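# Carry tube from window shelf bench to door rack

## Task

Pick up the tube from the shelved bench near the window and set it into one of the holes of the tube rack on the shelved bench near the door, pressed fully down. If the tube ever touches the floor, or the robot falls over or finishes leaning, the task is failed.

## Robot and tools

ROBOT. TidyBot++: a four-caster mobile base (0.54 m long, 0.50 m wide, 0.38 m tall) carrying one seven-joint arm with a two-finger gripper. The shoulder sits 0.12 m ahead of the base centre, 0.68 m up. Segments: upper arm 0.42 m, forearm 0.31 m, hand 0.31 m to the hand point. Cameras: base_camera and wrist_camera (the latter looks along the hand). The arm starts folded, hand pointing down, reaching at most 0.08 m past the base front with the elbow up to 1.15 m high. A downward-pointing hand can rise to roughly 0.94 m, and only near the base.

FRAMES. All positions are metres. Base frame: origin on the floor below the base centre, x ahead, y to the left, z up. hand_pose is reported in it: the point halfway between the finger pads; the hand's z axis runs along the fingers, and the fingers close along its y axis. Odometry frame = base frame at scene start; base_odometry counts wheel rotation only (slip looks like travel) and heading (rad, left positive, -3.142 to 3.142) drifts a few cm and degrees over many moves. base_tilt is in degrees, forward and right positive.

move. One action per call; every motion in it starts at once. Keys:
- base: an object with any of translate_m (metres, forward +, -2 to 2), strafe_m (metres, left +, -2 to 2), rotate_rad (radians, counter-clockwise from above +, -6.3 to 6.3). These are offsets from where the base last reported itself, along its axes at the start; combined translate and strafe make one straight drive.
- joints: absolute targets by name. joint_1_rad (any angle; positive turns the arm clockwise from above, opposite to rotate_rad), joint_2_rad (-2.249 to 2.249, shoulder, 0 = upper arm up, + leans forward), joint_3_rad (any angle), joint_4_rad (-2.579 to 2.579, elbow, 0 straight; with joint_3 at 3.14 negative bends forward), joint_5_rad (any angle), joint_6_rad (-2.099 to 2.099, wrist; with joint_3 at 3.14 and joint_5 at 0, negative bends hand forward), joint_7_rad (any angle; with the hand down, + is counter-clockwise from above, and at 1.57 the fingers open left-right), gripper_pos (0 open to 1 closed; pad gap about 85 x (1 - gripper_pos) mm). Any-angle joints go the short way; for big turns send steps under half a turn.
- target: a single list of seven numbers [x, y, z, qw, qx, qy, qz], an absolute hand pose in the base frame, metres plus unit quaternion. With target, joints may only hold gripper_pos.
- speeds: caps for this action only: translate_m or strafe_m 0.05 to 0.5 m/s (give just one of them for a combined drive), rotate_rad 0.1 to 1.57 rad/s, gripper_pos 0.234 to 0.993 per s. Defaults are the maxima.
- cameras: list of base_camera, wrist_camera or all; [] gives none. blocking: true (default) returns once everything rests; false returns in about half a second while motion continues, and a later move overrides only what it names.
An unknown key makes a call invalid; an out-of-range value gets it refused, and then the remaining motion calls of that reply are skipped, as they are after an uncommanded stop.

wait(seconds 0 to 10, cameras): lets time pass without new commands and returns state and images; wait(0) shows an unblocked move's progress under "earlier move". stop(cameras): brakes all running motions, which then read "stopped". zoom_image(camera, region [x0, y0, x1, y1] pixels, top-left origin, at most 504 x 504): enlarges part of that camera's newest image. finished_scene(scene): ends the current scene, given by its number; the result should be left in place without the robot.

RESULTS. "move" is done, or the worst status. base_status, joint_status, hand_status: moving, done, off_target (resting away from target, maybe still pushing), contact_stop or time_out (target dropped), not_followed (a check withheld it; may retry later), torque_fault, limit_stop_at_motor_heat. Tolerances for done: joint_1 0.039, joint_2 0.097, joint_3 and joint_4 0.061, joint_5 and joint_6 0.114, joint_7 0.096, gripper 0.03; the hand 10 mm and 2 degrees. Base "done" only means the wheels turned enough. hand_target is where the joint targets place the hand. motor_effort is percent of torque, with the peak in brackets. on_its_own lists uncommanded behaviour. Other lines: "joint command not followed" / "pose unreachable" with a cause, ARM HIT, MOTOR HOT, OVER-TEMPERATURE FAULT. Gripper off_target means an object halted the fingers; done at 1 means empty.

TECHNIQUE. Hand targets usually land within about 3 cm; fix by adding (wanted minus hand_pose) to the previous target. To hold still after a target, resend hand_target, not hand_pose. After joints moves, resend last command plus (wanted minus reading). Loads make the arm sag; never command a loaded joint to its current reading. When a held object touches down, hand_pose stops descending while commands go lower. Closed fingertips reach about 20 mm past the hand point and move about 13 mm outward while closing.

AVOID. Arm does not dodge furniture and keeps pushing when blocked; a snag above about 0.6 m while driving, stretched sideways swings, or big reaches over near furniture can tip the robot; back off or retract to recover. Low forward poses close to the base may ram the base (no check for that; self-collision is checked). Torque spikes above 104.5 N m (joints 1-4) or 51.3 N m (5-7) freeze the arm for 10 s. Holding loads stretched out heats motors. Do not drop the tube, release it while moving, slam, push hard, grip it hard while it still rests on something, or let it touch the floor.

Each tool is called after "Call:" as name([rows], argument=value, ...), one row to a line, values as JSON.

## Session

Call:
move()

Scene clock: 0.00 s.
base_odometry: x=+0.000 y=+0.000 heading=+0.000
base_tilt: forward=+0.0 right=+0.0
base_status: not commanded
joint_positions: joint_1_rad=-0.033 joint_2_rad=-0.344 joint_3_rad=+3.185 joint_4_rad=-2.517 joint_5_rad=+0.033 joint_6_rad=-0.881 joint_7_rad=+1.614 gripper_pos=+0.000
joint_status: not commanded
motor_effort: joint_1_rad=+1 joint_2_rad=-1 joint_3_rad=+0 joint_4_rad=+13 joint_5_rad=+1 joint_6_rad=+1 joint_7_rad=+0
hand_pose: x=+0.2642 y=-0.0065 z=+0.5900 quat_wxyz=(+0.007, +0.999, +0.027, +0.044) (m; base frame)
hand_target: x=+0.2634 y=-0.0064 z=+0.5896 quat_wxyz=(+0.007, +0.999, +0.027, +0.043) (m; base frame)
hand_status: not commanded
pictures: base_camera, wrist_camera
Images, in order (width x height): base_camera 644x364, wrist_camera 644x476.

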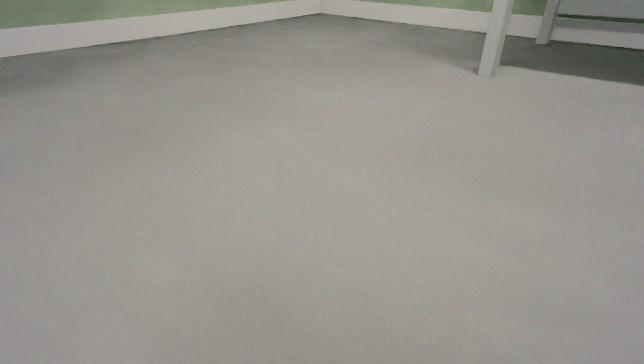

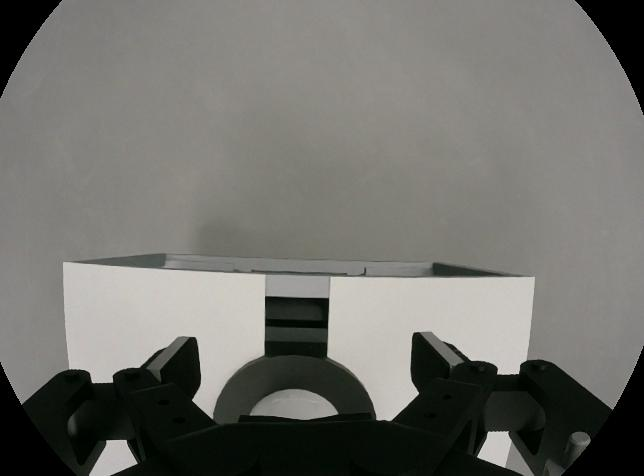

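Call:
move(joints={"joint_1_rad": 0.0, "joint_2_rad": -0.3, "joint_3_rad": 3.1416, "joint_4_rad": -1.2, "joint_5_rad": 0.0, "joint_6_rad": -0.8, "joint_7_rad": 1.571, "gripper_pos": 0.45})

Scene clock: 4.03 s.
move: done
base_odometry: x=+0.000 y=+0.000 heading=+0.000
base_tilt: forward=+0.0 right=+0.0
base_status: not commanded
joint_positions: joint_1_rad=-0.019 joint_2_rad=-0.315 joint_3_rad=+3.166 joint_4_rad=-1.212 joint_5_rad=+0.033 joint_6_rad=-0.861 joint_7_rad=+1.614 gripper_pos=+0.451
joint_status: all done
motor_effort: joint_1_rad=+0(2) joint_2_rad=-6(9) joint_3_rad=+0(1) joint_4_rad=+17(20) joint_5_rad=+1(2) joint_6_rad=+9(9) joint_7_rad=+0(1)
hand_pose: x=+0.5404 y=-0.0125 z=+1.2201 quat_wxyz=(+0.029, +0.770, +0.013, +0.637) (m; base frame)
hand_target: x=+0.5496 y=+0.0013 z=+1.2391 quat_wxyz=(+0.000, +0.751, +0.000, +0.660) (m; base frame)
hand_status: not commanded
pictures: base_camera, wrist_camera
Images, in order (width x height): base_camera 644x364, wrist_camera 644x476.

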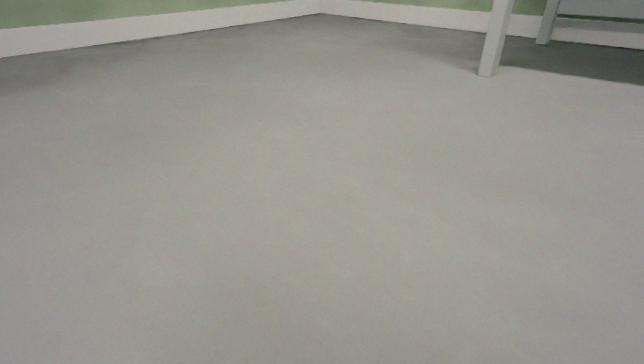

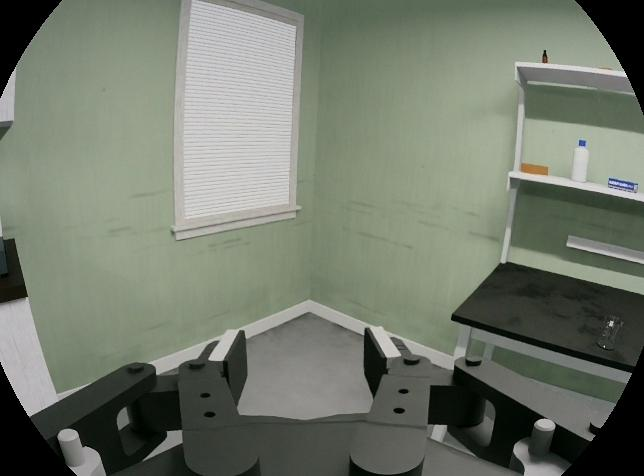

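Call:
move(base={"rotate_rad": -0.75}, cameras=["wrist_camera"])

Scene clock: 6.30 s.
move: done
base_odometry: x=+0.000 y=+0.000 heading=-0.749
base_tilt: forward=+0.0 right=-0.1
base_status: done
joint_positions: joint_1_rad=-0.012 joint_2_rad=-0.310 joint_3_rad=+3.157 joint_4_rad=-1.212 joint_5_rad=+0.033 joint_6_rad=-0.861 joint_7_rad=+1.614 gripper_pos=+0.451
joint_status: not commanded
motor_effort: joint_1_rad=+0(2) joint_2_rad=-6(8) joint_3_rad=+0(2) joint_4_rad=+17(17) joint_5_rad=+0(2) joint_6_rad=+9(9) joint_7_rad=+0(1)
hand_pose: x=+0.5429 y=-0.0104 z=+1.2181 quat_wxyz=(+0.029, +0.771, +0.014, +0.635) (m; base frame)
hand_target: x=+0.5496 y=+0.0013 z=+1.2391 quat_wxyz=(+0.000, +0.751, +0.000, +0.660) (m; base frame)
hand_status: not commanded
pictures: wrist_camera
Images, in order (width x height): wrist_camera 644x476.

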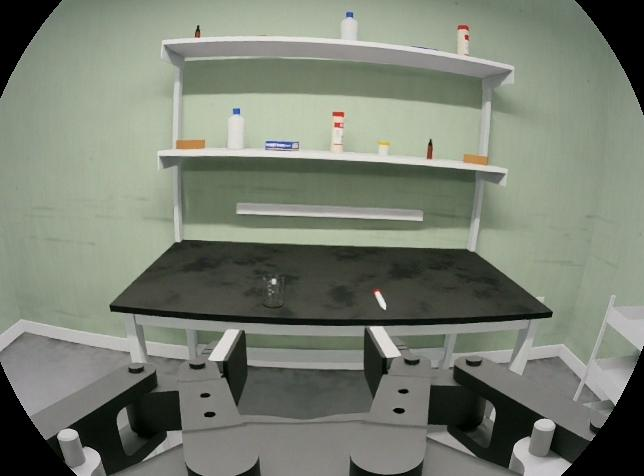

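Call:
zoom_image(camera="wrist_camera", region=[330, 260, 430, 330])

Scaled by 5.040.

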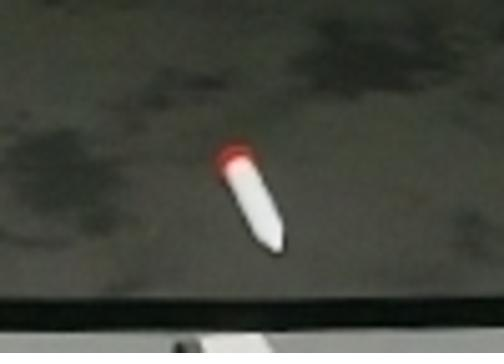

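Call:
move(base={"translate_m": 0.768, "strafe_m": -0.232}, joints={"joint_1_rad": 0.015, "joint_2_rad": -0.196, "joint_3_rad": 3.108, "joint_4_rad": -1.092, "joint_5_rad": 0.0, "joint_6_rad": -1.704, "joint_7_rad": 1.473}, cameras=["wrist_camera"])

Scene clock: 22.03 s.
move: done
base_odometry: x=+0.404 y=-0.693 heading=-0.750
base_tilt: forward=+0.0 right=+0.0
base_status: done
joint_positions: joint_1_rad=-0.002 joint_2_rad=-0.197 joint_3_rad=+3.129 joint_4_rad=-1.105 joint_5_rad=+0.033 joint_6_rad=-1.663 joint_7_rad=+1.556 gripper_pos=+0.451
joint_status: all done
motor_effort: joint_1_rad=+1(2) joint_2_rad=-8(11) joint_3_rad=+0(2) joint_4_rad=+14(18) joint_5_rad=+0(2) joint_6_rad=+5(9) joint_7_rad=+0(2)
hand_pose: x=+0.4527 y=-0.0033 z=+1.0261 quat_wxyz=(+0.012, +0.959, -0.006, +0.282) (m; base frame)
hand_target: x=+0.4425 y=+0.0094 z=+1.0240 quat_wxyz=(-0.012, +0.963, -0.038, +0.267) (m; base frame)
hand_status: not commanded
pictures: wrist_camera
Images, in order (width x height): wrist_camera 644x476.

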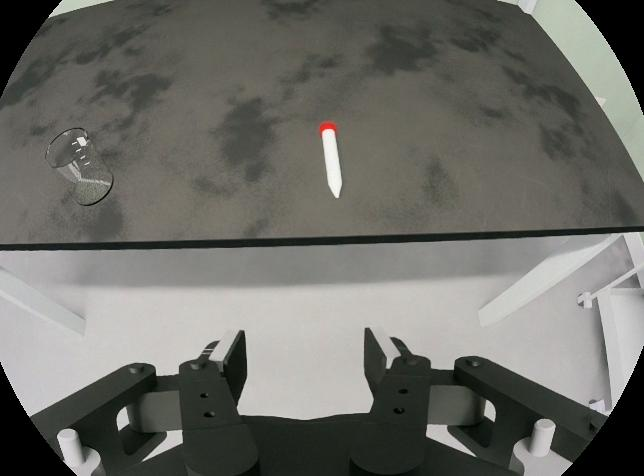

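Call:
move()

Scene clock: 26.67 s.
base_odometry: x=+0.404 y=-0.693 heading=-0.750
base_tilt: forward=+0.0 right=-0.1
base_status: done
joint_positions: joint_1_rad=-0.002 joint_2_rad=-0.197 joint_3_rad=+3.129 joint_4_rad=-1.105 joint_5_rad=+0.033 joint_6_rad=-1.663 joint_7_rad=+1.556 gripper_pos=+0.451
joint_status: all done
motor_effort: joint_1_rad=+0(2) joint_2_rad=-8(11) joint_3_rad=+0(2) joint_4_rad=+15(18) joint_5_rad=+0(2) joint_6_rad=+5(9) joint_7_rad=+0(2)
hand_pose: x=+0.4527 y=-0.0033 z=+1.0261 quat_wxyz=(+0.012, +0.959, -0.006, +0.282) (m; base frame)
hand_target: x=+0.4425 y=+0.0094 z=+1.0240 quat_wxyz=(-0.012, +0.963, -0.038, +0.267) (m; base frame)
hand_status: not commanded
pictures: base_camera, wrist_camera
Images, in order (width x height): base_camera 644x364, wrist_camera 644x476.

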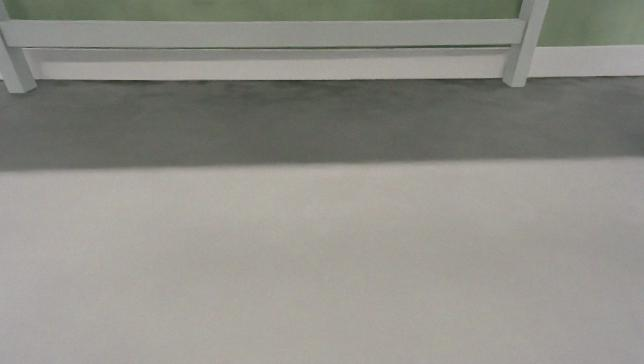

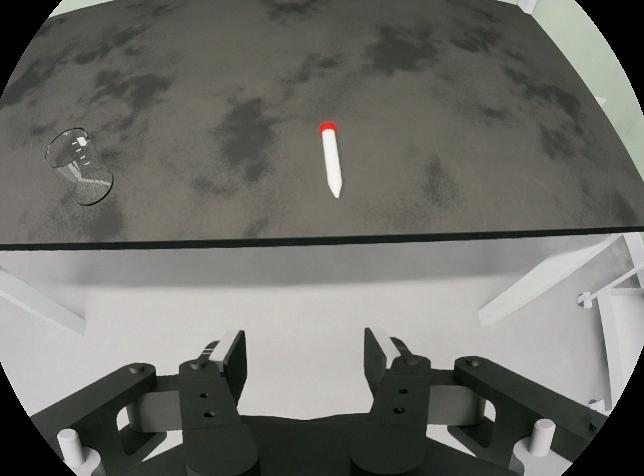

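Call:
zoom_image(camera="wrist_camera", region=[270, 90, 400, 260])

Scaled by 2.965.

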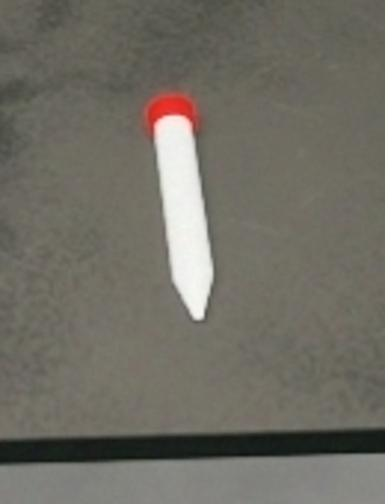

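Call:
move(base={"translate_m": 0.15})

Call:
zoom_image(camera="wrist_camera", region=[250, 130, 420, 380])

Scene clock: 35.93 s.
move: done
base_odometry: x=+0.514 y=-0.796 heading=-0.750
base_tilt: forward=+0.0 right=-0.1
base_status: done
joint_positions: joint_1_rad=-0.002 joint_2_rad=-0.189 joint_3_rad=+3.129 joint_4_rad=-1.103 joint_5_rad=+0.033 joint_6_rad=-1.665 joint_7_rad=+1.556 gripper_pos=+0.451
joint_status: not commanded
motor_effort: joint_1_rad=+0(1) joint_2_rad=-8(13) joint_3_rad=+0(1) joint_4_rad=+14(16) joint_5_rad=+0(1) joint_6_rad=+5(6) joint_7_rad=+1(1)
hand_pose: x=+0.4546 y=-0.0033 z=+1.0238 quat_wxyz=(+0.013, +0.961, -0.006, +0.278) (m; base frame)
hand_target: x=+0.4425 y=+0.0094 z=+1.0240 quat_wxyz=(-0.012, +0.963, -0.038, +0.267) (m; base frame)
hand_status: not commanded
pictures: base_camera, wrist_camera
Images, in order (width x height): base_camera 644x364, wrist_camera 644x476.

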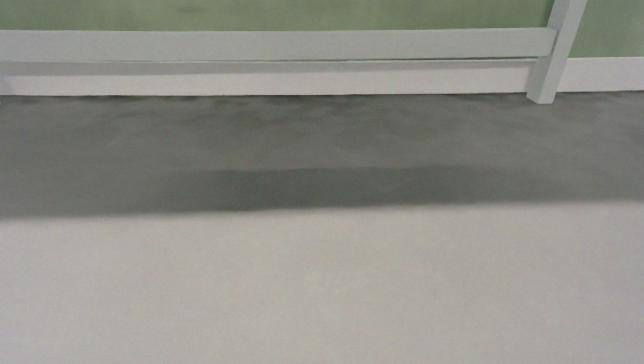

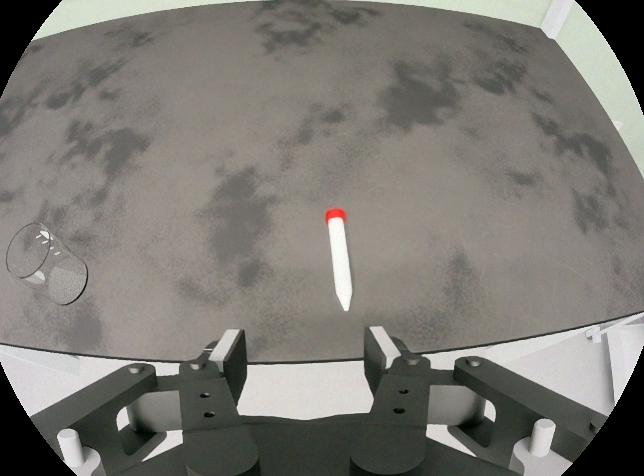

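Scaled by 2.016.

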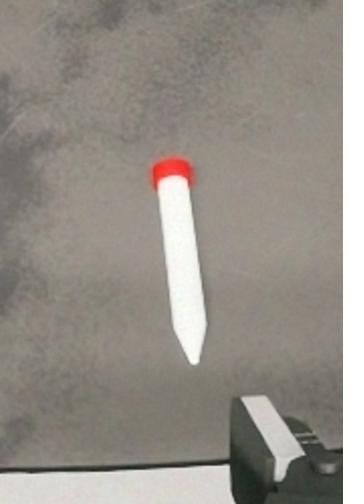

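Call:
move(base={"translate_m": 0.185, "strafe_m": -0.045}, joints={"joint_2_rad": 0.113, "joint_6_rad": -1.97, "joint_7_rad": 1.697}, cameras=["wrist_camera"])

Call:
zoom_image(camera="wrist_camera", region=[220, 160, 400, 420])

Scene clock: 45.90 s.
move: done
base_odometry: x=+0.619 y=-0.955 heading=-0.750
base_tilt: forward=+0.0 right=-0.1
base_status: done
joint_positions: joint_1_rad=-0.001 joint_2_rad=+0.119 joint_3_rad=+3.128 joint_4_rad=-1.099 joint_5_rad=+0.033 joint_6_rad=-1.922 joint_7_rad=+1.617 gripper_pos=+0.451
joint_status: all done
motor_effort: joint_1_rad=+0(1) joint_2_rad=-18(25) joint_3_rad=+0(2) joint_4_rad=+14(16) joint_5_rad=+0(1) joint_6_rad=+0(6) joint_7_rad=+0(1)
hand_pose: x=+0.4643 y=-0.0038 z=+0.8972 quat_wxyz=(+0.015, +1.000, +0.024, +0.001) (m; base frame)
hand_target: x=+0.4491 y=+0.0066 z=+0.9013 quat_wxyz=(-0.003, +0.997, +0.072, -0.017) (m; base frame)
hand_status: not commanded
pictures: wrist_camera
Images, in order (width x height): wrist_camera 644x476.

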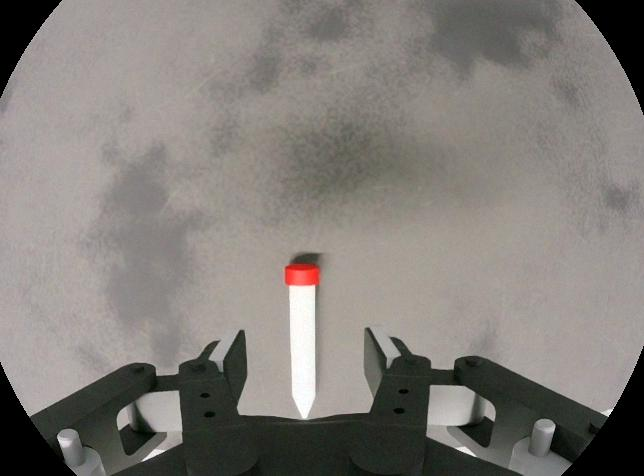

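Scaled by 1.938.

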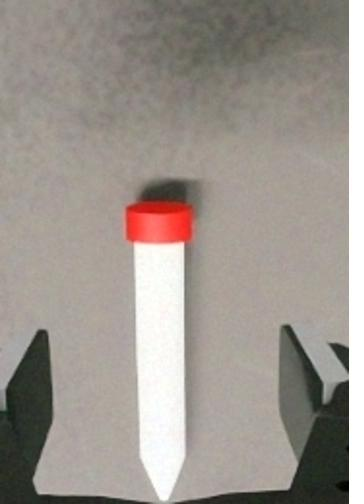

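Call:
move(base={"translate_m": -0.005, "strafe_m": -0.002}, joints={"joint_2_rad": 0.062, "joint_4_rad": -1.405, "joint_6_rad": -1.633}, cameras=["wrist_camera"])

Call:
zoom_image(camera="wrist_camera", region=[220, 200, 400, 460])

Scene clock: 51.03 s.
move: done
base_odometry: x=+0.614 y=-0.953 heading=-0.750
base_tilt: forward=+0.0 right=+0.0
base_status: done
joint_positions: joint_1_rad=+0.001 joint_2_rad=+0.084 joint_3_rad=+3.128 joint_4_rad=-1.381 joint_5_rad=+0.033 joint_6_rad=-1.682 joint_7_rad=+1.617 gripper_pos=+0.451
joint_status: all done
motor_effort: joint_1_rad=+0(2) joint_2_rad=-18(23) joint_3_rad=-1(1) joint_4_rad=+15(17) joint_5_rad=+0(2) joint_6_rad=+0(2) joint_7_rad=+0(1)
hand_pose: x=+0.4652 y=-0.0045 z=+0.8234 quat_wxyz=(+0.016, +0.999, +0.028, -0.003) (m; base frame)
hand_target: x=+0.4702 y=+0.0076 z=+0.8233 quat_wxyz=(+0.000, +0.997, +0.072, +0.021) (m; base frame)
hand_status: not commanded
pictures: wrist_camera
Images, in order (width x height): wrist_camera 644x476.

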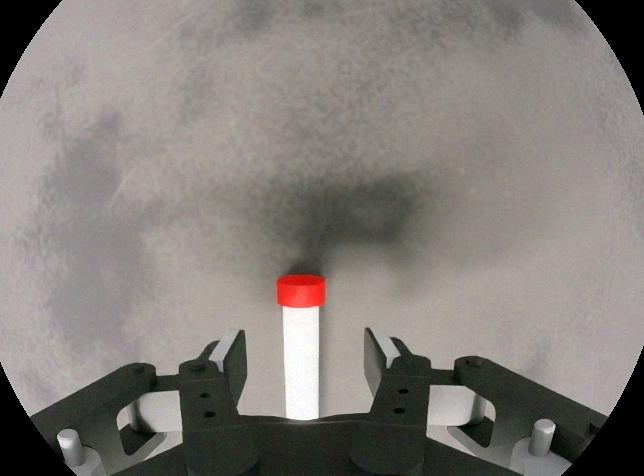

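Scaled by 1.938.

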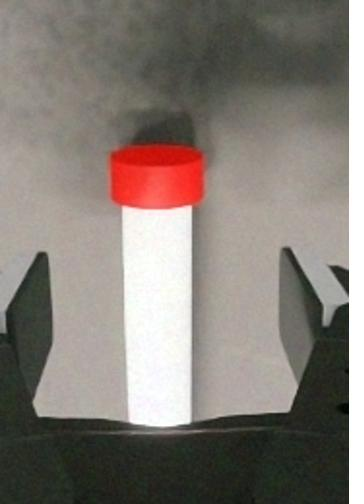

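Call:
move(base={"translate_m": -0.004}, joints={"joint_2_rad": 0.0547, "joint_4_rad": -1.5016, "joint_6_rad": -1.538}, cameras=["wrist_camera"])

Call:
zoom_image(camera="wrist_camera", region=[220, 200, 400, 460])

Scene clock: 56.13 s.
move: done
base_odometry: x=+0.611 y=-0.950 heading=-0.750
base_tilt: forward=+0.0 right=-0.1
base_status: done
joint_positions: joint_1_rad=+0.001 joint_2_rad=+0.070 joint_3_rad=+3.127 joint_4_rad=-1.479 joint_5_rad=+0.033 joint_6_rad=-1.586 joint_7_rad=+1.617 gripper_pos=+0.451
joint_status: all done
motor_effort: joint_1_rad=+0(2) joint_2_rad=-18(22) joint_3_rad=+0(1) joint_4_rad=+15(16) joint_5_rad=+0(1) joint_6_rad=+0(1) joint_7_rad=+0(1)
hand_pose: x=+0.4645 y=-0.0046 z=+0.7971 quat_wxyz=(+0.016, +0.999, +0.029, +0.003) (m; base frame)
hand_target: x=+0.4706 y=+0.0077 z=+0.7956 quat_wxyz=(+0.000, +0.997, +0.072, +0.024) (m; base frame)
hand_status: not commanded
pictures: wrist_camera
Images, in order (width x height): wrist_camera 644x476.

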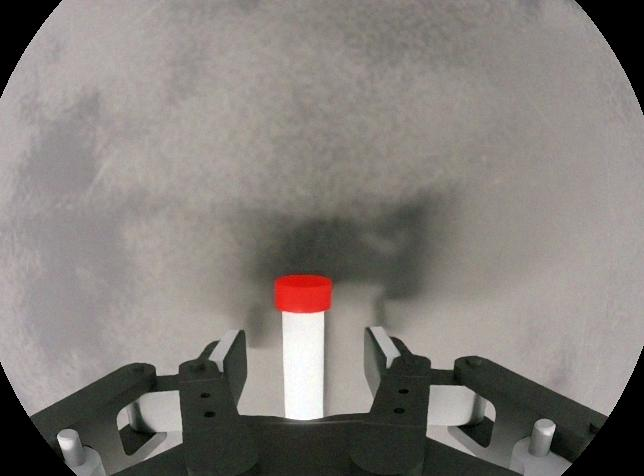

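Scaled by 1.938.

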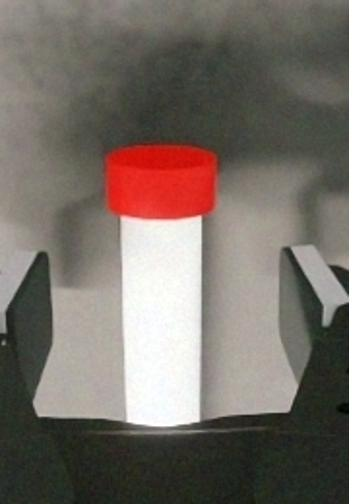

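Call:
move(joints={"joint_4_rad": -1.5311, "joint_6_rad": -1.515}, cameras=[])

Call:
move(joints={"joint_4_rad": -1.544, "joint_6_rad": -1.5023}, cameras=["wrist_camera"])

Scene clock: 60.67 s.
move: done
base_odometry: x=+0.611 y=-0.950 heading=-0.750
base_tilt: forward=+0.0 right=-0.1
base_status: not commanded
joint_positions: joint_1_rad=+0.001 joint_2_rad=+0.070 joint_3_rad=+3.127 joint_4_rad=-1.510 joint_5_rad=+0.033 joint_6_rad=-1.559 joint_7_rad=+1.617 gripper_pos=+0.451
joint_status: all done
motor_effort: joint_1_rad=+0(1) joint_2_rad=-18(18) joint_3_rad=+0(1) joint_4_rad=+15(16) joint_5_rad=+1(1) joint_6_rad=+0(1) joint_7_rad=+0(1)
hand_pose: x=+0.4634 y=-0.0046 z=+0.7875 quat_wxyz=(+0.016, +0.999, +0.030, +0.001) (m; base frame)
hand_target: x=+0.4685 y=+0.0077 z=+0.7862 quat_wxyz=(+0.000, +0.997, +0.072, +0.020) (m; base frame)
hand_status: not commanded
pictures: none
No camera images: "cameras" was empty.

Scene clock: 61.20 s.
move: done
base_odometry: x=+0.611 y=-0.950 heading=-0.750
base_tilt: forward=+0.0 right=+0.0
base_status: not commanded
joint_positions: joint_1_rad=+0.001 joint_2_rad=+0.070 joint_3_rad=+3.127 joint_4_rad=-1.522 joint_5_rad=+0.033 joint_6_rad=-1.546 joint_7_rad=+1.617 gripper_pos=+0.451
joint_status: all done
motor_effort: joint_1_rad=+0(1) joint_2_rad=-17(18) joint_3_rad=-1(1) joint_4_rad=+15(15) joint_5_rad=+0(2) joint_6_rad=+0(1) joint_7_rad=+1(1)
hand_pose: x=+0.4639 y=-0.0046 z=+0.7840 quat_wxyz=(+0.016, +0.999, +0.030, +0.002) (m; base frame)
hand_target: x=+0.4684 y=+0.0077 z=+0.7822 quat_wxyz=(+0.000, +0.997, +0.072, +0.020) (m; base frame)
hand_status: not commanded
pictures: wrist_camera
Images, in order (width x height): wrist_camera 644x476.

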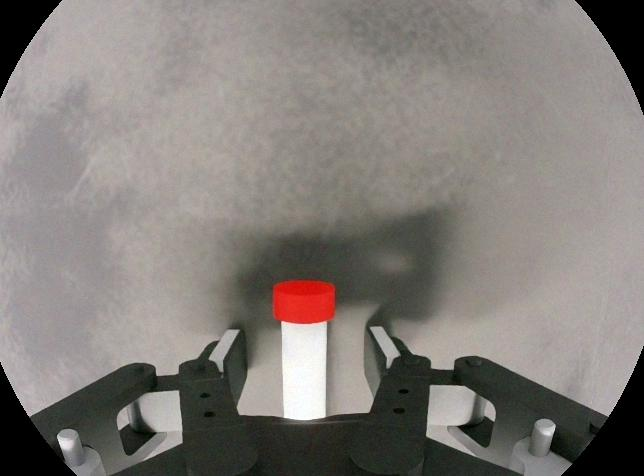

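Call:
move(joints={"joint_4_rad": -1.5633, "joint_6_rad": -1.4829}, cameras=["wrist_camera"])

Call:
zoom_image(camera="wrist_camera", region=[220, 200, 400, 460])

Scene clock: 62.37 s.
move: done
base_odometry: x=+0.611 y=-0.950 heading=-0.750
base_tilt: forward=+0.0 right=+0.0
base_status: not commanded
joint_positions: joint_1_rad=+0.001 joint_2_rad=+0.060 joint_3_rad=+3.127 joint_4_rad=-1.532 joint_5_rad=+0.033 joint_6_rad=-1.532 joint_7_rad=+1.617 gripper_pos=+0.451
joint_status: all done
motor_effort: joint_1_rad=+1(1) joint_2_rad=-15(17) joint_3_rad=-1(1) joint_4_rad=+14(15) joint_5_rad=+0(1) joint_6_rad=+1(2) joint_7_rad=+0(1)
hand_pose: x=+0.4639 y=-0.0046 z=+0.7839 quat_wxyz=(+0.016, +0.999, +0.030, +0.008) (m; base frame)
hand_target: x=+0.4682 y=+0.0077 z=+0.7761 quat_wxyz=(+0.000, +0.997, +0.072, +0.020) (m; base frame)
hand_status: not commanded
pictures: wrist_camera
Images, in order (width x height): wrist_camera 644x476.

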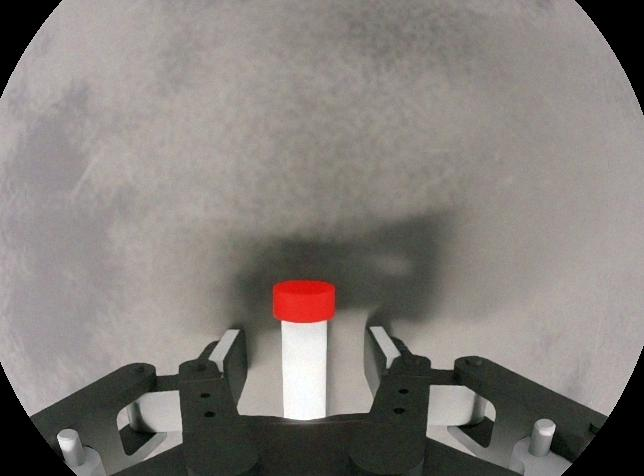

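Scaled by 1.938.

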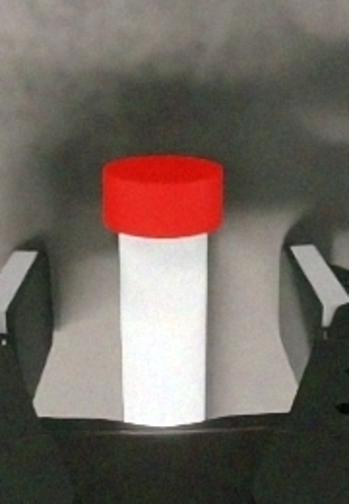

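Call:
move(base={"translate_m": 0.005}, joints={"joint_2_rad": 0.064, "joint_4_rad": -1.468, "joint_6_rad": -1.632, "gripper_pos": 0.70}, speeds={"gripper_pos": 0.35}, cameras=["wrist_camera"])

Call:
zoom_image(camera="wrist_camera", region=[220, 200, 400, 460])

Scene clock: 67.80 s.
move: done
base_odometry: x=+0.615 y=-0.954 heading=-0.750
base_tilt: forward=+0.0 right=+0.0
base_status: done
joint_positions: joint_1_rad=+0.002 joint_2_rad=+0.061 joint_3_rad=+3.127 joint_4_rad=-1.478 joint_5_rad=+0.033 joint_6_rad=-1.596 joint_7_rad=+1.617 gripper_pos=+0.698
joint_status: all done
motor_effort: joint_1_rad=+0(2) joint_2_rad=-17(21) joint_3_rad=-1(1) joint_4_rad=+15(16) joint_5_rad=+0(1) joint_6_rad=+1(2) joint_7_rad=+0(1)
hand_pose: x=+0.4608 y=-0.0045 z=+0.8006 quat_wxyz=(+0.016, +0.999, +0.029, +0.003) (m; base frame)
hand_target: x=+0.4526 y=+0.0073 z=+0.8027 quat_wxyz=(-0.002, +0.997, +0.072, -0.011) (m; base frame)
hand_status: not commanded
pictures: wrist_camera
Images, in order (width x height): wrist_camera 644x476.

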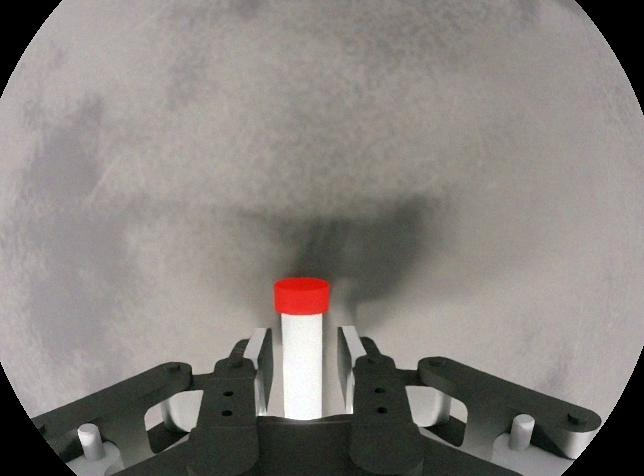

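Scaled by 1.938.

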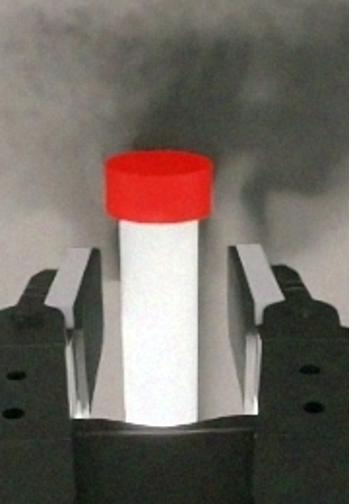

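Call:
move(base={"strafe_m": 0.0015}, joints={"joint_2_rad": 0.074, "gripper_pos": 0.75}, speeds={"gripper_pos": 0.234}, cameras=["wrist_camera"])

Call:
zoom_image(camera="wrist_camera", region=[220, 200, 400, 460])

Scene clock: 70.67 s.
move: done
base_odometry: x=+0.616 y=-0.953 heading=-0.750
base_tilt: forward=+0.0 right=-0.1
base_status: done
joint_positions: joint_1_rad=+0.003 joint_2_rad=+0.063 joint_3_rad=+3.125 joint_4_rad=-1.478 joint_5_rad=+0.033 joint_6_rad=-1.596 joint_7_rad=+1.617 gripper_pos=+0.750
joint_status: all done
motor_effort: joint_1_rad=+0(3) joint_2_rad=-18(19) joint_3_rad=-1(3) joint_4_rad=+15(16) joint_5_rad=+0(3) joint_6_rad=+0(1) joint_7_rad=+1(1)
hand_pose: x=+0.4610 y=-0.0046 z=+0.7999 quat_wxyz=(+0.016, +0.999, +0.029, +0.002) (m; base frame)
hand_target: x=+0.4538 y=+0.0073 z=+0.7994 quat_wxyz=(-0.002, +0.997, +0.072, -0.016) (m; base frame)
hand_status: not commanded
pictures: wrist_camera
Images, in order (width x height): wrist_camera 644x476.

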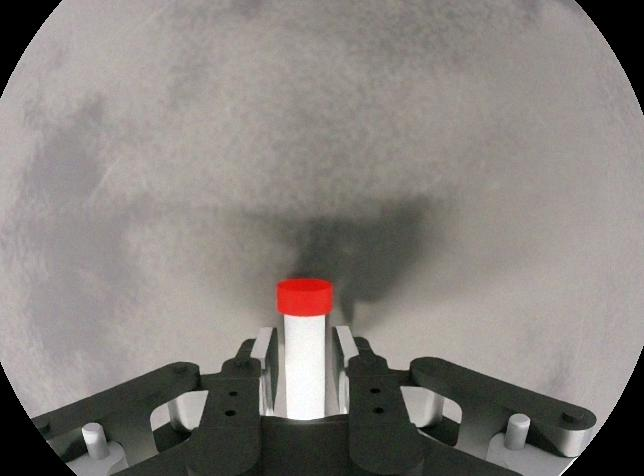

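Scaled by 1.938.

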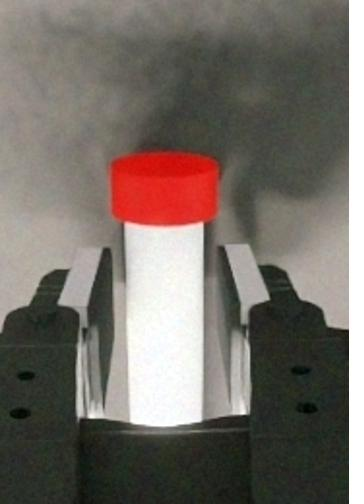

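Call:
move(joints={"joint_2_rad": 0.084}, cameras=["wrist_camera"])

Call:
zoom_image(camera="wrist_camera", region=[220, 200, 400, 460])

Scene clock: 72.40 s.
move: done
base_odometry: x=+0.616 y=-0.953 heading=-0.750
base_tilt: forward=+0.0 right=-0.1
base_status: not commanded
joint_positions: joint_1_rad=+0.003 joint_2_rad=+0.068 joint_3_rad=+3.125 joint_4_rad=-1.478 joint_5_rad=+0.033 joint_6_rad=-1.596 joint_7_rad=+1.617 gripper_pos=+0.750
joint_status: all done
motor_effort: joint_1_rad=+1(1) joint_2_rad=-18(18) joint_3_rad=+0(1) joint_4_rad=+15(15) joint_5_rad=+0(1) joint_6_rad=+0(0) joint_7_rad=+0(1)
hand_pose: x=+0.4616 y=-0.0046 z=+0.7983 quat_wxyz=(+0.016, +0.999, +0.029, +0.000) (m; base frame)
hand_target: x=+0.4549 y=+0.0072 z=+0.7960 quat_wxyz=(-0.003, +0.997, +0.072, -0.021) (m; base frame)
hand_status: not commanded
pictures: wrist_camera
Images, in order (width x height): wrist_camera 644x476.

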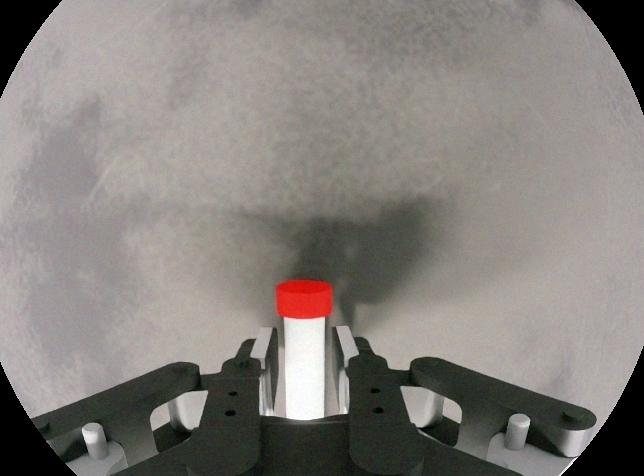

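Scaled by 1.938.

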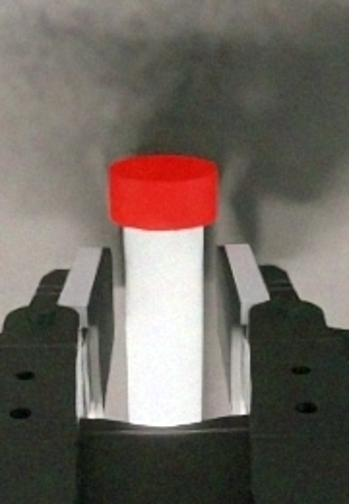

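Call:
move(joints={"gripper_pos": 0.83}, speeds={"gripper_pos": 0.234}, cameras=["wrist_camera"])

Call:
zoom_image(camera="wrist_camera", region=[220, 200, 400, 460])

Scene clock: 74.07 s.
move: done
base_odometry: x=+0.616 y=-0.953 heading=-0.750
base_tilt: forward=+0.0 right=+0.0
base_status: not commanded
joint_positions: joint_1_rad=+0.003 joint_2_rad=+0.068 joint_3_rad=+3.125 joint_4_rad=-1.478 joint_5_rad=+0.033 joint_6_rad=-1.596 joint_7_rad=+1.617 gripper_pos=+0.826
joint_status: all done
motor_effort: joint_1_rad=+1(1) joint_2_rad=-16(18) joint_3_rad=-1(1) joint_4_rad=+14(16) joint_5_rad=+1(1) joint_6_rad=+0(0) joint_7_rad=+0(1)
hand_pose: x=+0.4616 y=-0.0046 z=+0.7983 quat_wxyz=(+0.016, +0.999, +0.029, +0.000) (m; base frame)
hand_target: x=+0.4549 y=+0.0072 z=+0.7960 quat_wxyz=(-0.003, +0.997, +0.072, -0.021) (m; base frame)
hand_status: not commanded
pictures: wrist_camera
Images, in order (width x height): wrist_camera 644x476.

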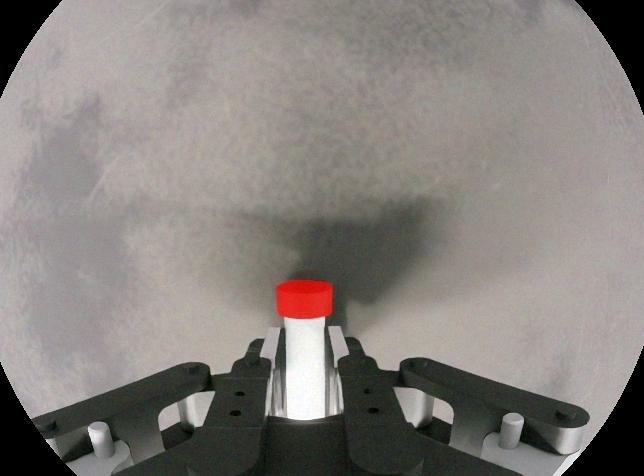

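Scaled by 1.938.

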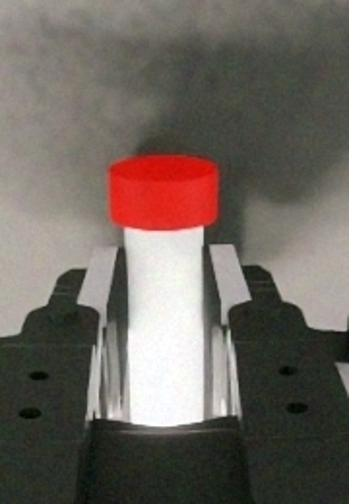

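Call:
move(joints={"gripper_pos": 0.838}, speeds={"gripper_pos": 0.234}, cameras=["wrist_camera"])

Call:
zoom_image(camera="wrist_camera", region=[250, 260, 360, 420])

Scene clock: 75.60 s.
move: done
base_odometry: x=+0.616 y=-0.953 heading=-0.750
base_tilt: forward=+0.0 right=+0.0
base_status: not commanded
joint_positions: joint_1_rad=+0.003 joint_2_rad=+0.068 joint_3_rad=+3.125 joint_4_rad=-1.478 joint_5_rad=+0.033 joint_6_rad=-1.596 joint_7_rad=+1.617 gripper_pos=+0.834
joint_status: all done
motor_effort: joint_1_rad=+0(1) joint_2_rad=-16(17) joint_3_rad=+0(1) joint_4_rad=+14(14) joint_5_rad=+1(1) joint_6_rad=+1(1) joint_7_rad=+0(1)
hand_pose: x=+0.4616 y=-0.0046 z=+0.7984 quat_wxyz=(+0.016, +0.999, +0.029, +0.000) (m; base frame)
hand_target: x=+0.4549 y=+0.0072 z=+0.7960 quat_wxyz=(-0.003, +0.997, +0.072, -0.021) (m; base frame)
hand_status: not commanded
pictures: wrist_camera
Images, in order (width x height): wrist_camera 644x476.

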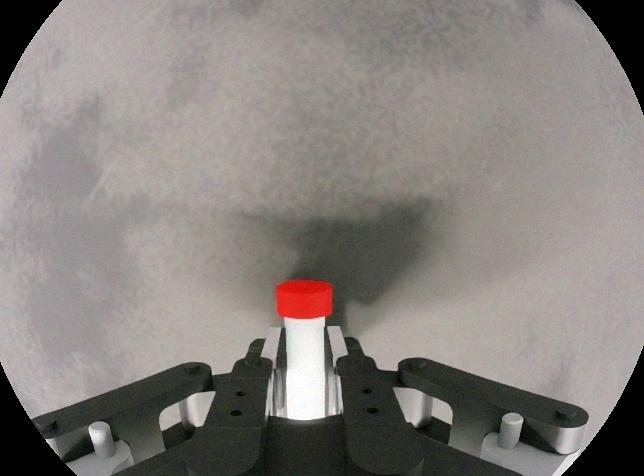

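Scaled by 3.150.

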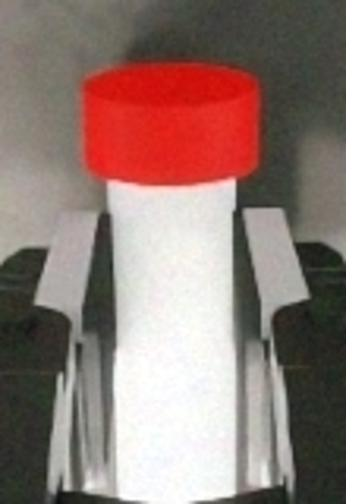

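Call:
move(joints={"gripper_pos": 0.846}, speeds={"gripper_pos": 0.234}, cameras=[])

Scene clock: 76.80 s.
move: done
base_odometry: x=+0.616 y=-0.953 heading=-0.750
base_tilt: forward=+0.0 right=+0.0
base_status: not commanded
joint_positions: joint_1_rad=+0.003 joint_2_rad=+0.068 joint_3_rad=+3.125 joint_4_rad=-1.478 joint_5_rad=+0.033 joint_6_rad=-1.596 joint_7_rad=+1.617 gripper_pos=+0.842
joint_status: all done
motor_effort: joint_1_rad=+0(1) joint_2_rad=-16(16) joint_3_rad=+0(1) joint_4_rad=+14(15) joint_5_rad=-1(1) joint_6_rad=+1(1) joint_7_rad=+0(1)
hand_pose: x=+0.4617 y=-0.0046 z=+0.7985 quat_wxyz=(+0.016, +0.999, +0.029, +0.000) (m; base frame)
hand_target: x=+0.4549 y=+0.0072 z=+0.7960 quat_wxyz=(-0.003, +0.997, +0.072, -0.021) (m; base frame)
hand_status: not commanded
pictures: none
No camera images: "cameras" was empty.

Call:
move(joints={"gripper_pos": 0.856}, speeds={"gripper_pos": 0.234}, cameras=["wrist_camera"])

Call:
zoom_image(camera="wrist_camera", region=[250, 260, 360, 420])

Scene clock: 77.93 s.
move: done
base_odometry: x=+0.616 y=-0.953 heading=-0.750
base_tilt: forward=+0.0 right=-0.1
base_status: not commanded
joint_positions: joint_1_rad=+0.003 joint_2_rad=+0.068 joint_3_rad=+3.125 joint_4_rad=-1.477 joint_5_rad=+0.033 joint_6_rad=-1.596 joint_7_rad=+1.617 gripper_pos=+0.852
joint_status: all done
motor_effort: joint_1_rad=+0(0) joint_2_rad=-16(17) joint_3_rad=+0(1) joint_4_rad=+14(15) joint_5_rad=+1(1) joint_6_rad=+1(1) joint_7_rad=+0(1)
hand_pose: x=+0.4618 y=-0.0046 z=+0.7986 quat_wxyz=(+0.016, +0.999, +0.029, +0.000) (m; base frame)
hand_target: x=+0.4549 y=+0.0072 z=+0.7960 quat_wxyz=(-0.003, +0.997, +0.072, -0.021) (m; base frame)
hand_status: not commanded
pictures: wrist_camera
Images, in order (width x height): wrist_camera 644x476.

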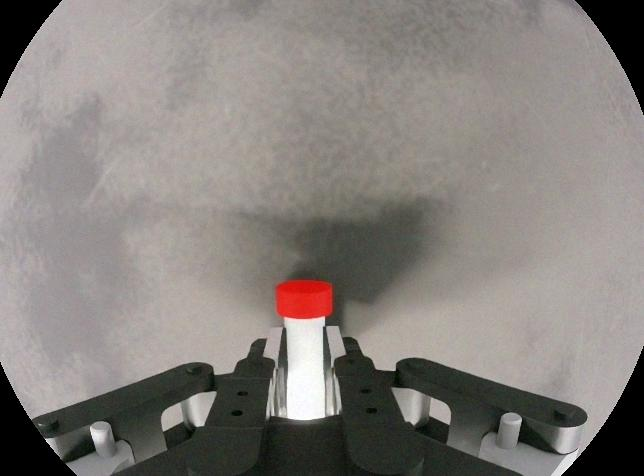

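Scaled by 3.150.

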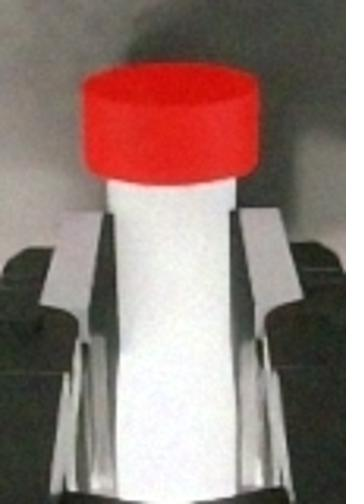

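Call:
move(joints={"gripper_pos": 0.73}, cameras=[])

Call:
move(joints={"joint_4_rad": -1.523, "joint_6_rad": -1.522}, cameras=["wrist_camera"])

Call:
zoom_image(camera="wrist_camera", region=[250, 260, 360, 420])

Scene clock: 90.97 s.
move: done
base_odometry: x=+0.616 y=-0.953 heading=-0.750
base_tilt: forward=+0.0 right=+0.0
base_status: not commanded
joint_positions: joint_1_rad=+0.003 joint_2_rad=+0.068 joint_3_rad=+3.125 joint_4_rad=-1.477 joint_5_rad=+0.033 joint_6_rad=-1.596 joint_7_rad=+1.617 gripper_pos=+0.730
joint_status: all done
motor_effort: joint_1_rad=+1(1) joint_2_rad=-17(18) joint_3_rad=-1(1) joint_4_rad=+15(15) joint_5_rad=+0(1) joint_6_rad=+0(1) joint_7_rad=+0(1)
hand_pose: x=+0.4619 y=-0.0046 z=+0.7984 quat_wxyz=(+0.016, +0.999, +0.029, +0.000) (m; base frame)
hand_target: x=+0.4549 y=+0.0072 z=+0.7960 quat_wxyz=(-0.003, +0.997, +0.072, -0.021) (m; base frame)
hand_status: not commanded
pictures: none
No camera images: "cameras" was empty.

Scene clock: 91.73 s.
move: done
base_odometry: x=+0.616 y=-0.953 heading=-0.750
base_tilt: forward=+0.0 right=+0.0
base_status: not commanded
joint_positions: joint_1_rad=+0.003 joint_2_rad=+0.070 joint_3_rad=+3.125 joint_4_rad=-1.506 joint_5_rad=+0.033 joint_6_rad=-1.544 joint_7_rad=+1.617 gripper_pos=+0.730
joint_status: all done
motor_effort: joint_1_rad=+0(1) joint_2_rad=-17(19) joint_3_rad=-1(1) joint_4_rad=+15(16) joint_5_rad=+1(1) joint_6_rad=+0(1) joint_7_rad=+1(1)
hand_pose: x=+0.4694 y=-0.0045 z=+0.7887 quat_wxyz=(+0.016, +0.999, +0.030, +0.010) (m; base frame)
hand_target: x=+0.4719 y=+0.0076 z=+0.7785 quat_wxyz=(-0.001, +0.997, +0.072, +0.006) (m; base frame)
hand_status: not commanded
pictures: wrist_camera
Images, in order (width x height): wrist_camera 644x476.

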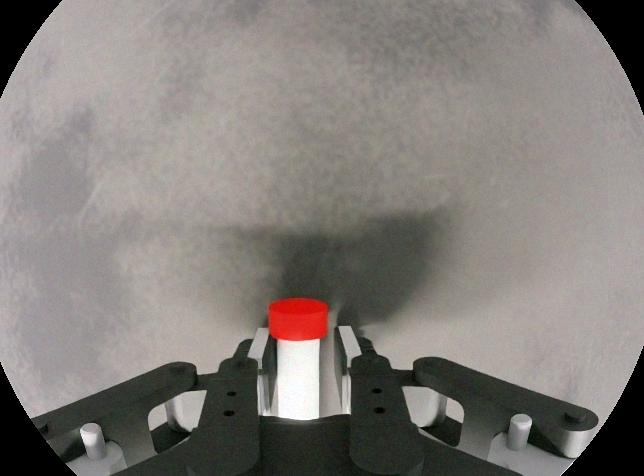

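Scaled by 3.150.

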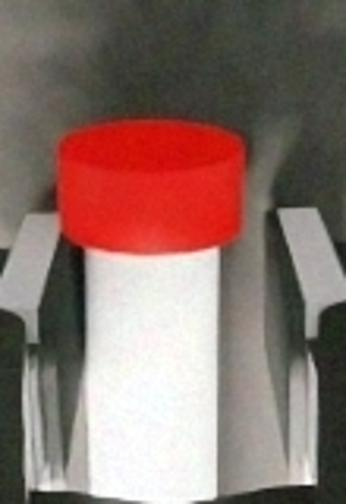

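Call:
move(base={"strafe_m": 0.0023}, joints={"joint_4_rad": -1.488, "joint_6_rad": -1.612}, cameras=["wrist_camera"])

Call:
zoom_image(camera="wrist_camera", region=[250, 260, 360, 420])

Scene clock: 95.03 s.
move: done
base_odometry: x=+0.617 y=-0.951 heading=-0.750
base_tilt: forward=+0.0 right=-0.1
base_status: done
joint_positions: joint_1_rad=+0.006 joint_2_rad=+0.071 joint_3_rad=+3.123 joint_4_rad=-1.492 joint_5_rad=+0.033 joint_6_rad=-1.594 joint_7_rad=+1.617 gripper_pos=+0.730
joint_status: all done
motor_effort: joint_1_rad=+0(4) joint_2_rad=-18(19) joint_3_rad=+0(4) joint_4_rad=+15(16) joint_5_rad=+0(3) joint_6_rad=+0(1) joint_7_rad=+0(1)
hand_pose: x=+0.4583 y=-0.0049 z=+0.7931 quat_wxyz=(+0.016, +0.999, +0.029, -0.008) (m; base frame)
hand_target: x=+0.4550 y=+0.0073 z=+0.7897 quat_wxyz=(-0.003, +0.997, +0.072, -0.021) (m; base frame)
hand_status: not commanded
pictures: wrist_camera
Images, in order (width x height): wrist_camera 644x476.

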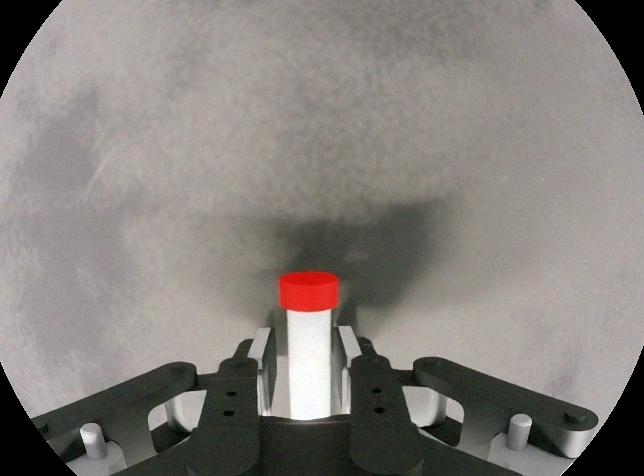

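Scaled by 3.150.

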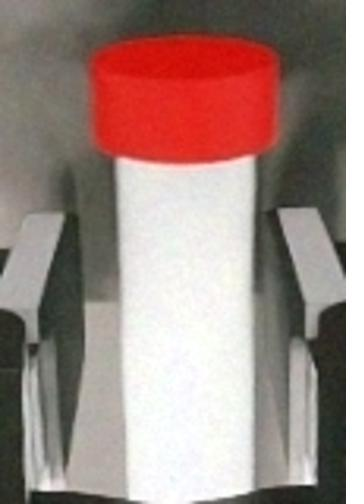

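Call:
move(base={"translate_m": 0.0025, "strafe_m": -0.0016}, joints={"joint_4_rad": -1.515, "joint_6_rad": -1.545}, cameras=["wrist_camera"])

Call:
zoom_image(camera="wrist_camera", region=[250, 260, 360, 420])

Scene clock: 98.33 s.
move: done
base_odometry: x=+0.618 y=-0.954 heading=-0.750
base_tilt: forward=+0.0 right=+0.0
base_status: done
joint_positions: joint_1_rad=+0.006 joint_2_rad=+0.072 joint_3_rad=+3.123 joint_4_rad=-1.501 joint_5_rad=+0.033 joint_6_rad=-1.559 joint_7_rad=+1.617 gripper_pos=+0.730
joint_status: all done
motor_effort: joint_1_rad=+0(1) joint_2_rad=-18(20) joint_3_rad=-1(1) joint_4_rad=+15(16) joint_5_rad=+0(1) joint_6_rad=+0(1) joint_7_rad=+0(1)
hand_pose: x=+0.4665 y=-0.0048 z=+0.7898 quat_wxyz=(+0.016, +0.999, +0.029, +0.005) (m; base frame)
hand_target: x=+0.4673 y=+0.0075 z=+0.7810 quat_wxyz=(-0.001, +0.997, +0.072, -0.001) (m; base frame)
hand_status: not commanded
pictures: wrist_camera
Images, in order (width x height): wrist_camera 644x476.

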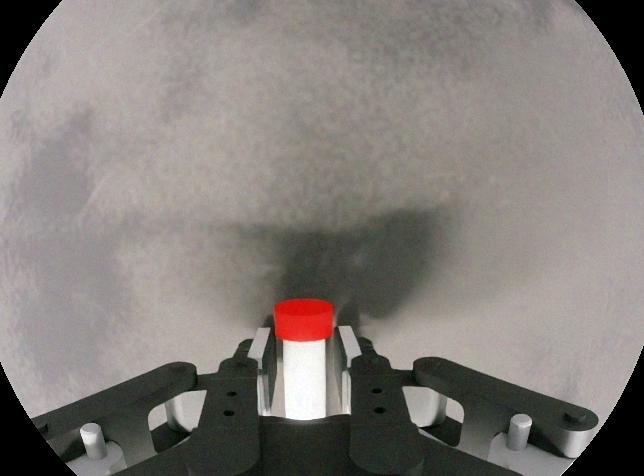

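Scaled by 3.150.

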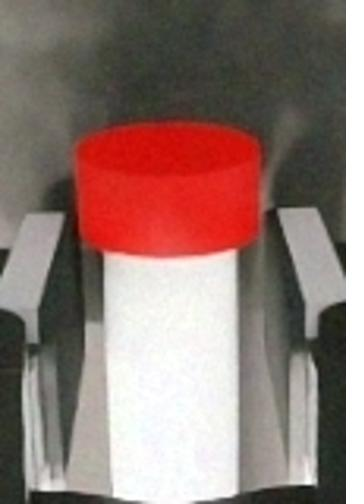

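Call:
move(base={"translate_m": -0.0062}, cameras=["wrist_camera"])

Call:
zoom_image(camera="wrist_camera", region=[250, 260, 360, 420])

Scene clock: 99.87 s.
move: done
base_odometry: x=+0.614 y=-0.949 heading=-0.750
base_tilt: forward=+0.0 right=+0.0
base_status: done
joint_positions: joint_1_rad=+0.006 joint_2_rad=+0.074 joint_3_rad=+3.123 joint_4_rad=-1.501 joint_5_rad=+0.033 joint_6_rad=-1.559 joint_7_rad=+1.617 gripper_pos=+0.730
joint_status: not commanded
motor_effort: joint_1_rad=+0(1) joint_2_rad=-18(20) joint_3_rad=+0(1) joint_4_rad=+15(16) joint_5_rad=+1(1) joint_6_rad=+0(1) joint_7_rad=+1(1)
hand_pose: x=+0.4668 y=-0.0047 z=+0.7888 quat_wxyz=(+0.016, +0.999, +0.029, +0.004) (m; base frame)
hand_target: x=+0.4673 y=+0.0075 z=+0.7810 quat_wxyz=(-0.001, +0.997, +0.072, -0.001) (m; base frame)
hand_status: not commanded
pictures: wrist_camera
Images, in order (width x height): wrist_camera 644x476.

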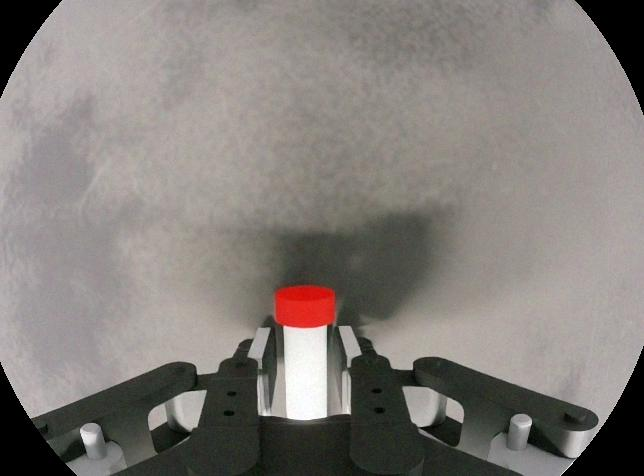

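Scaled by 3.150.

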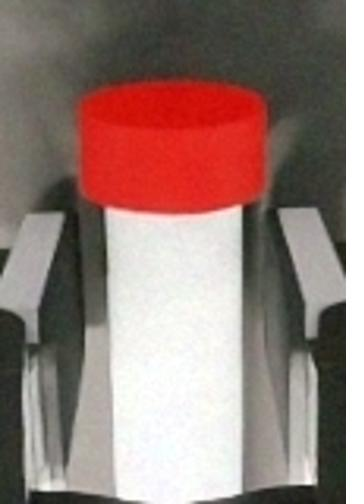

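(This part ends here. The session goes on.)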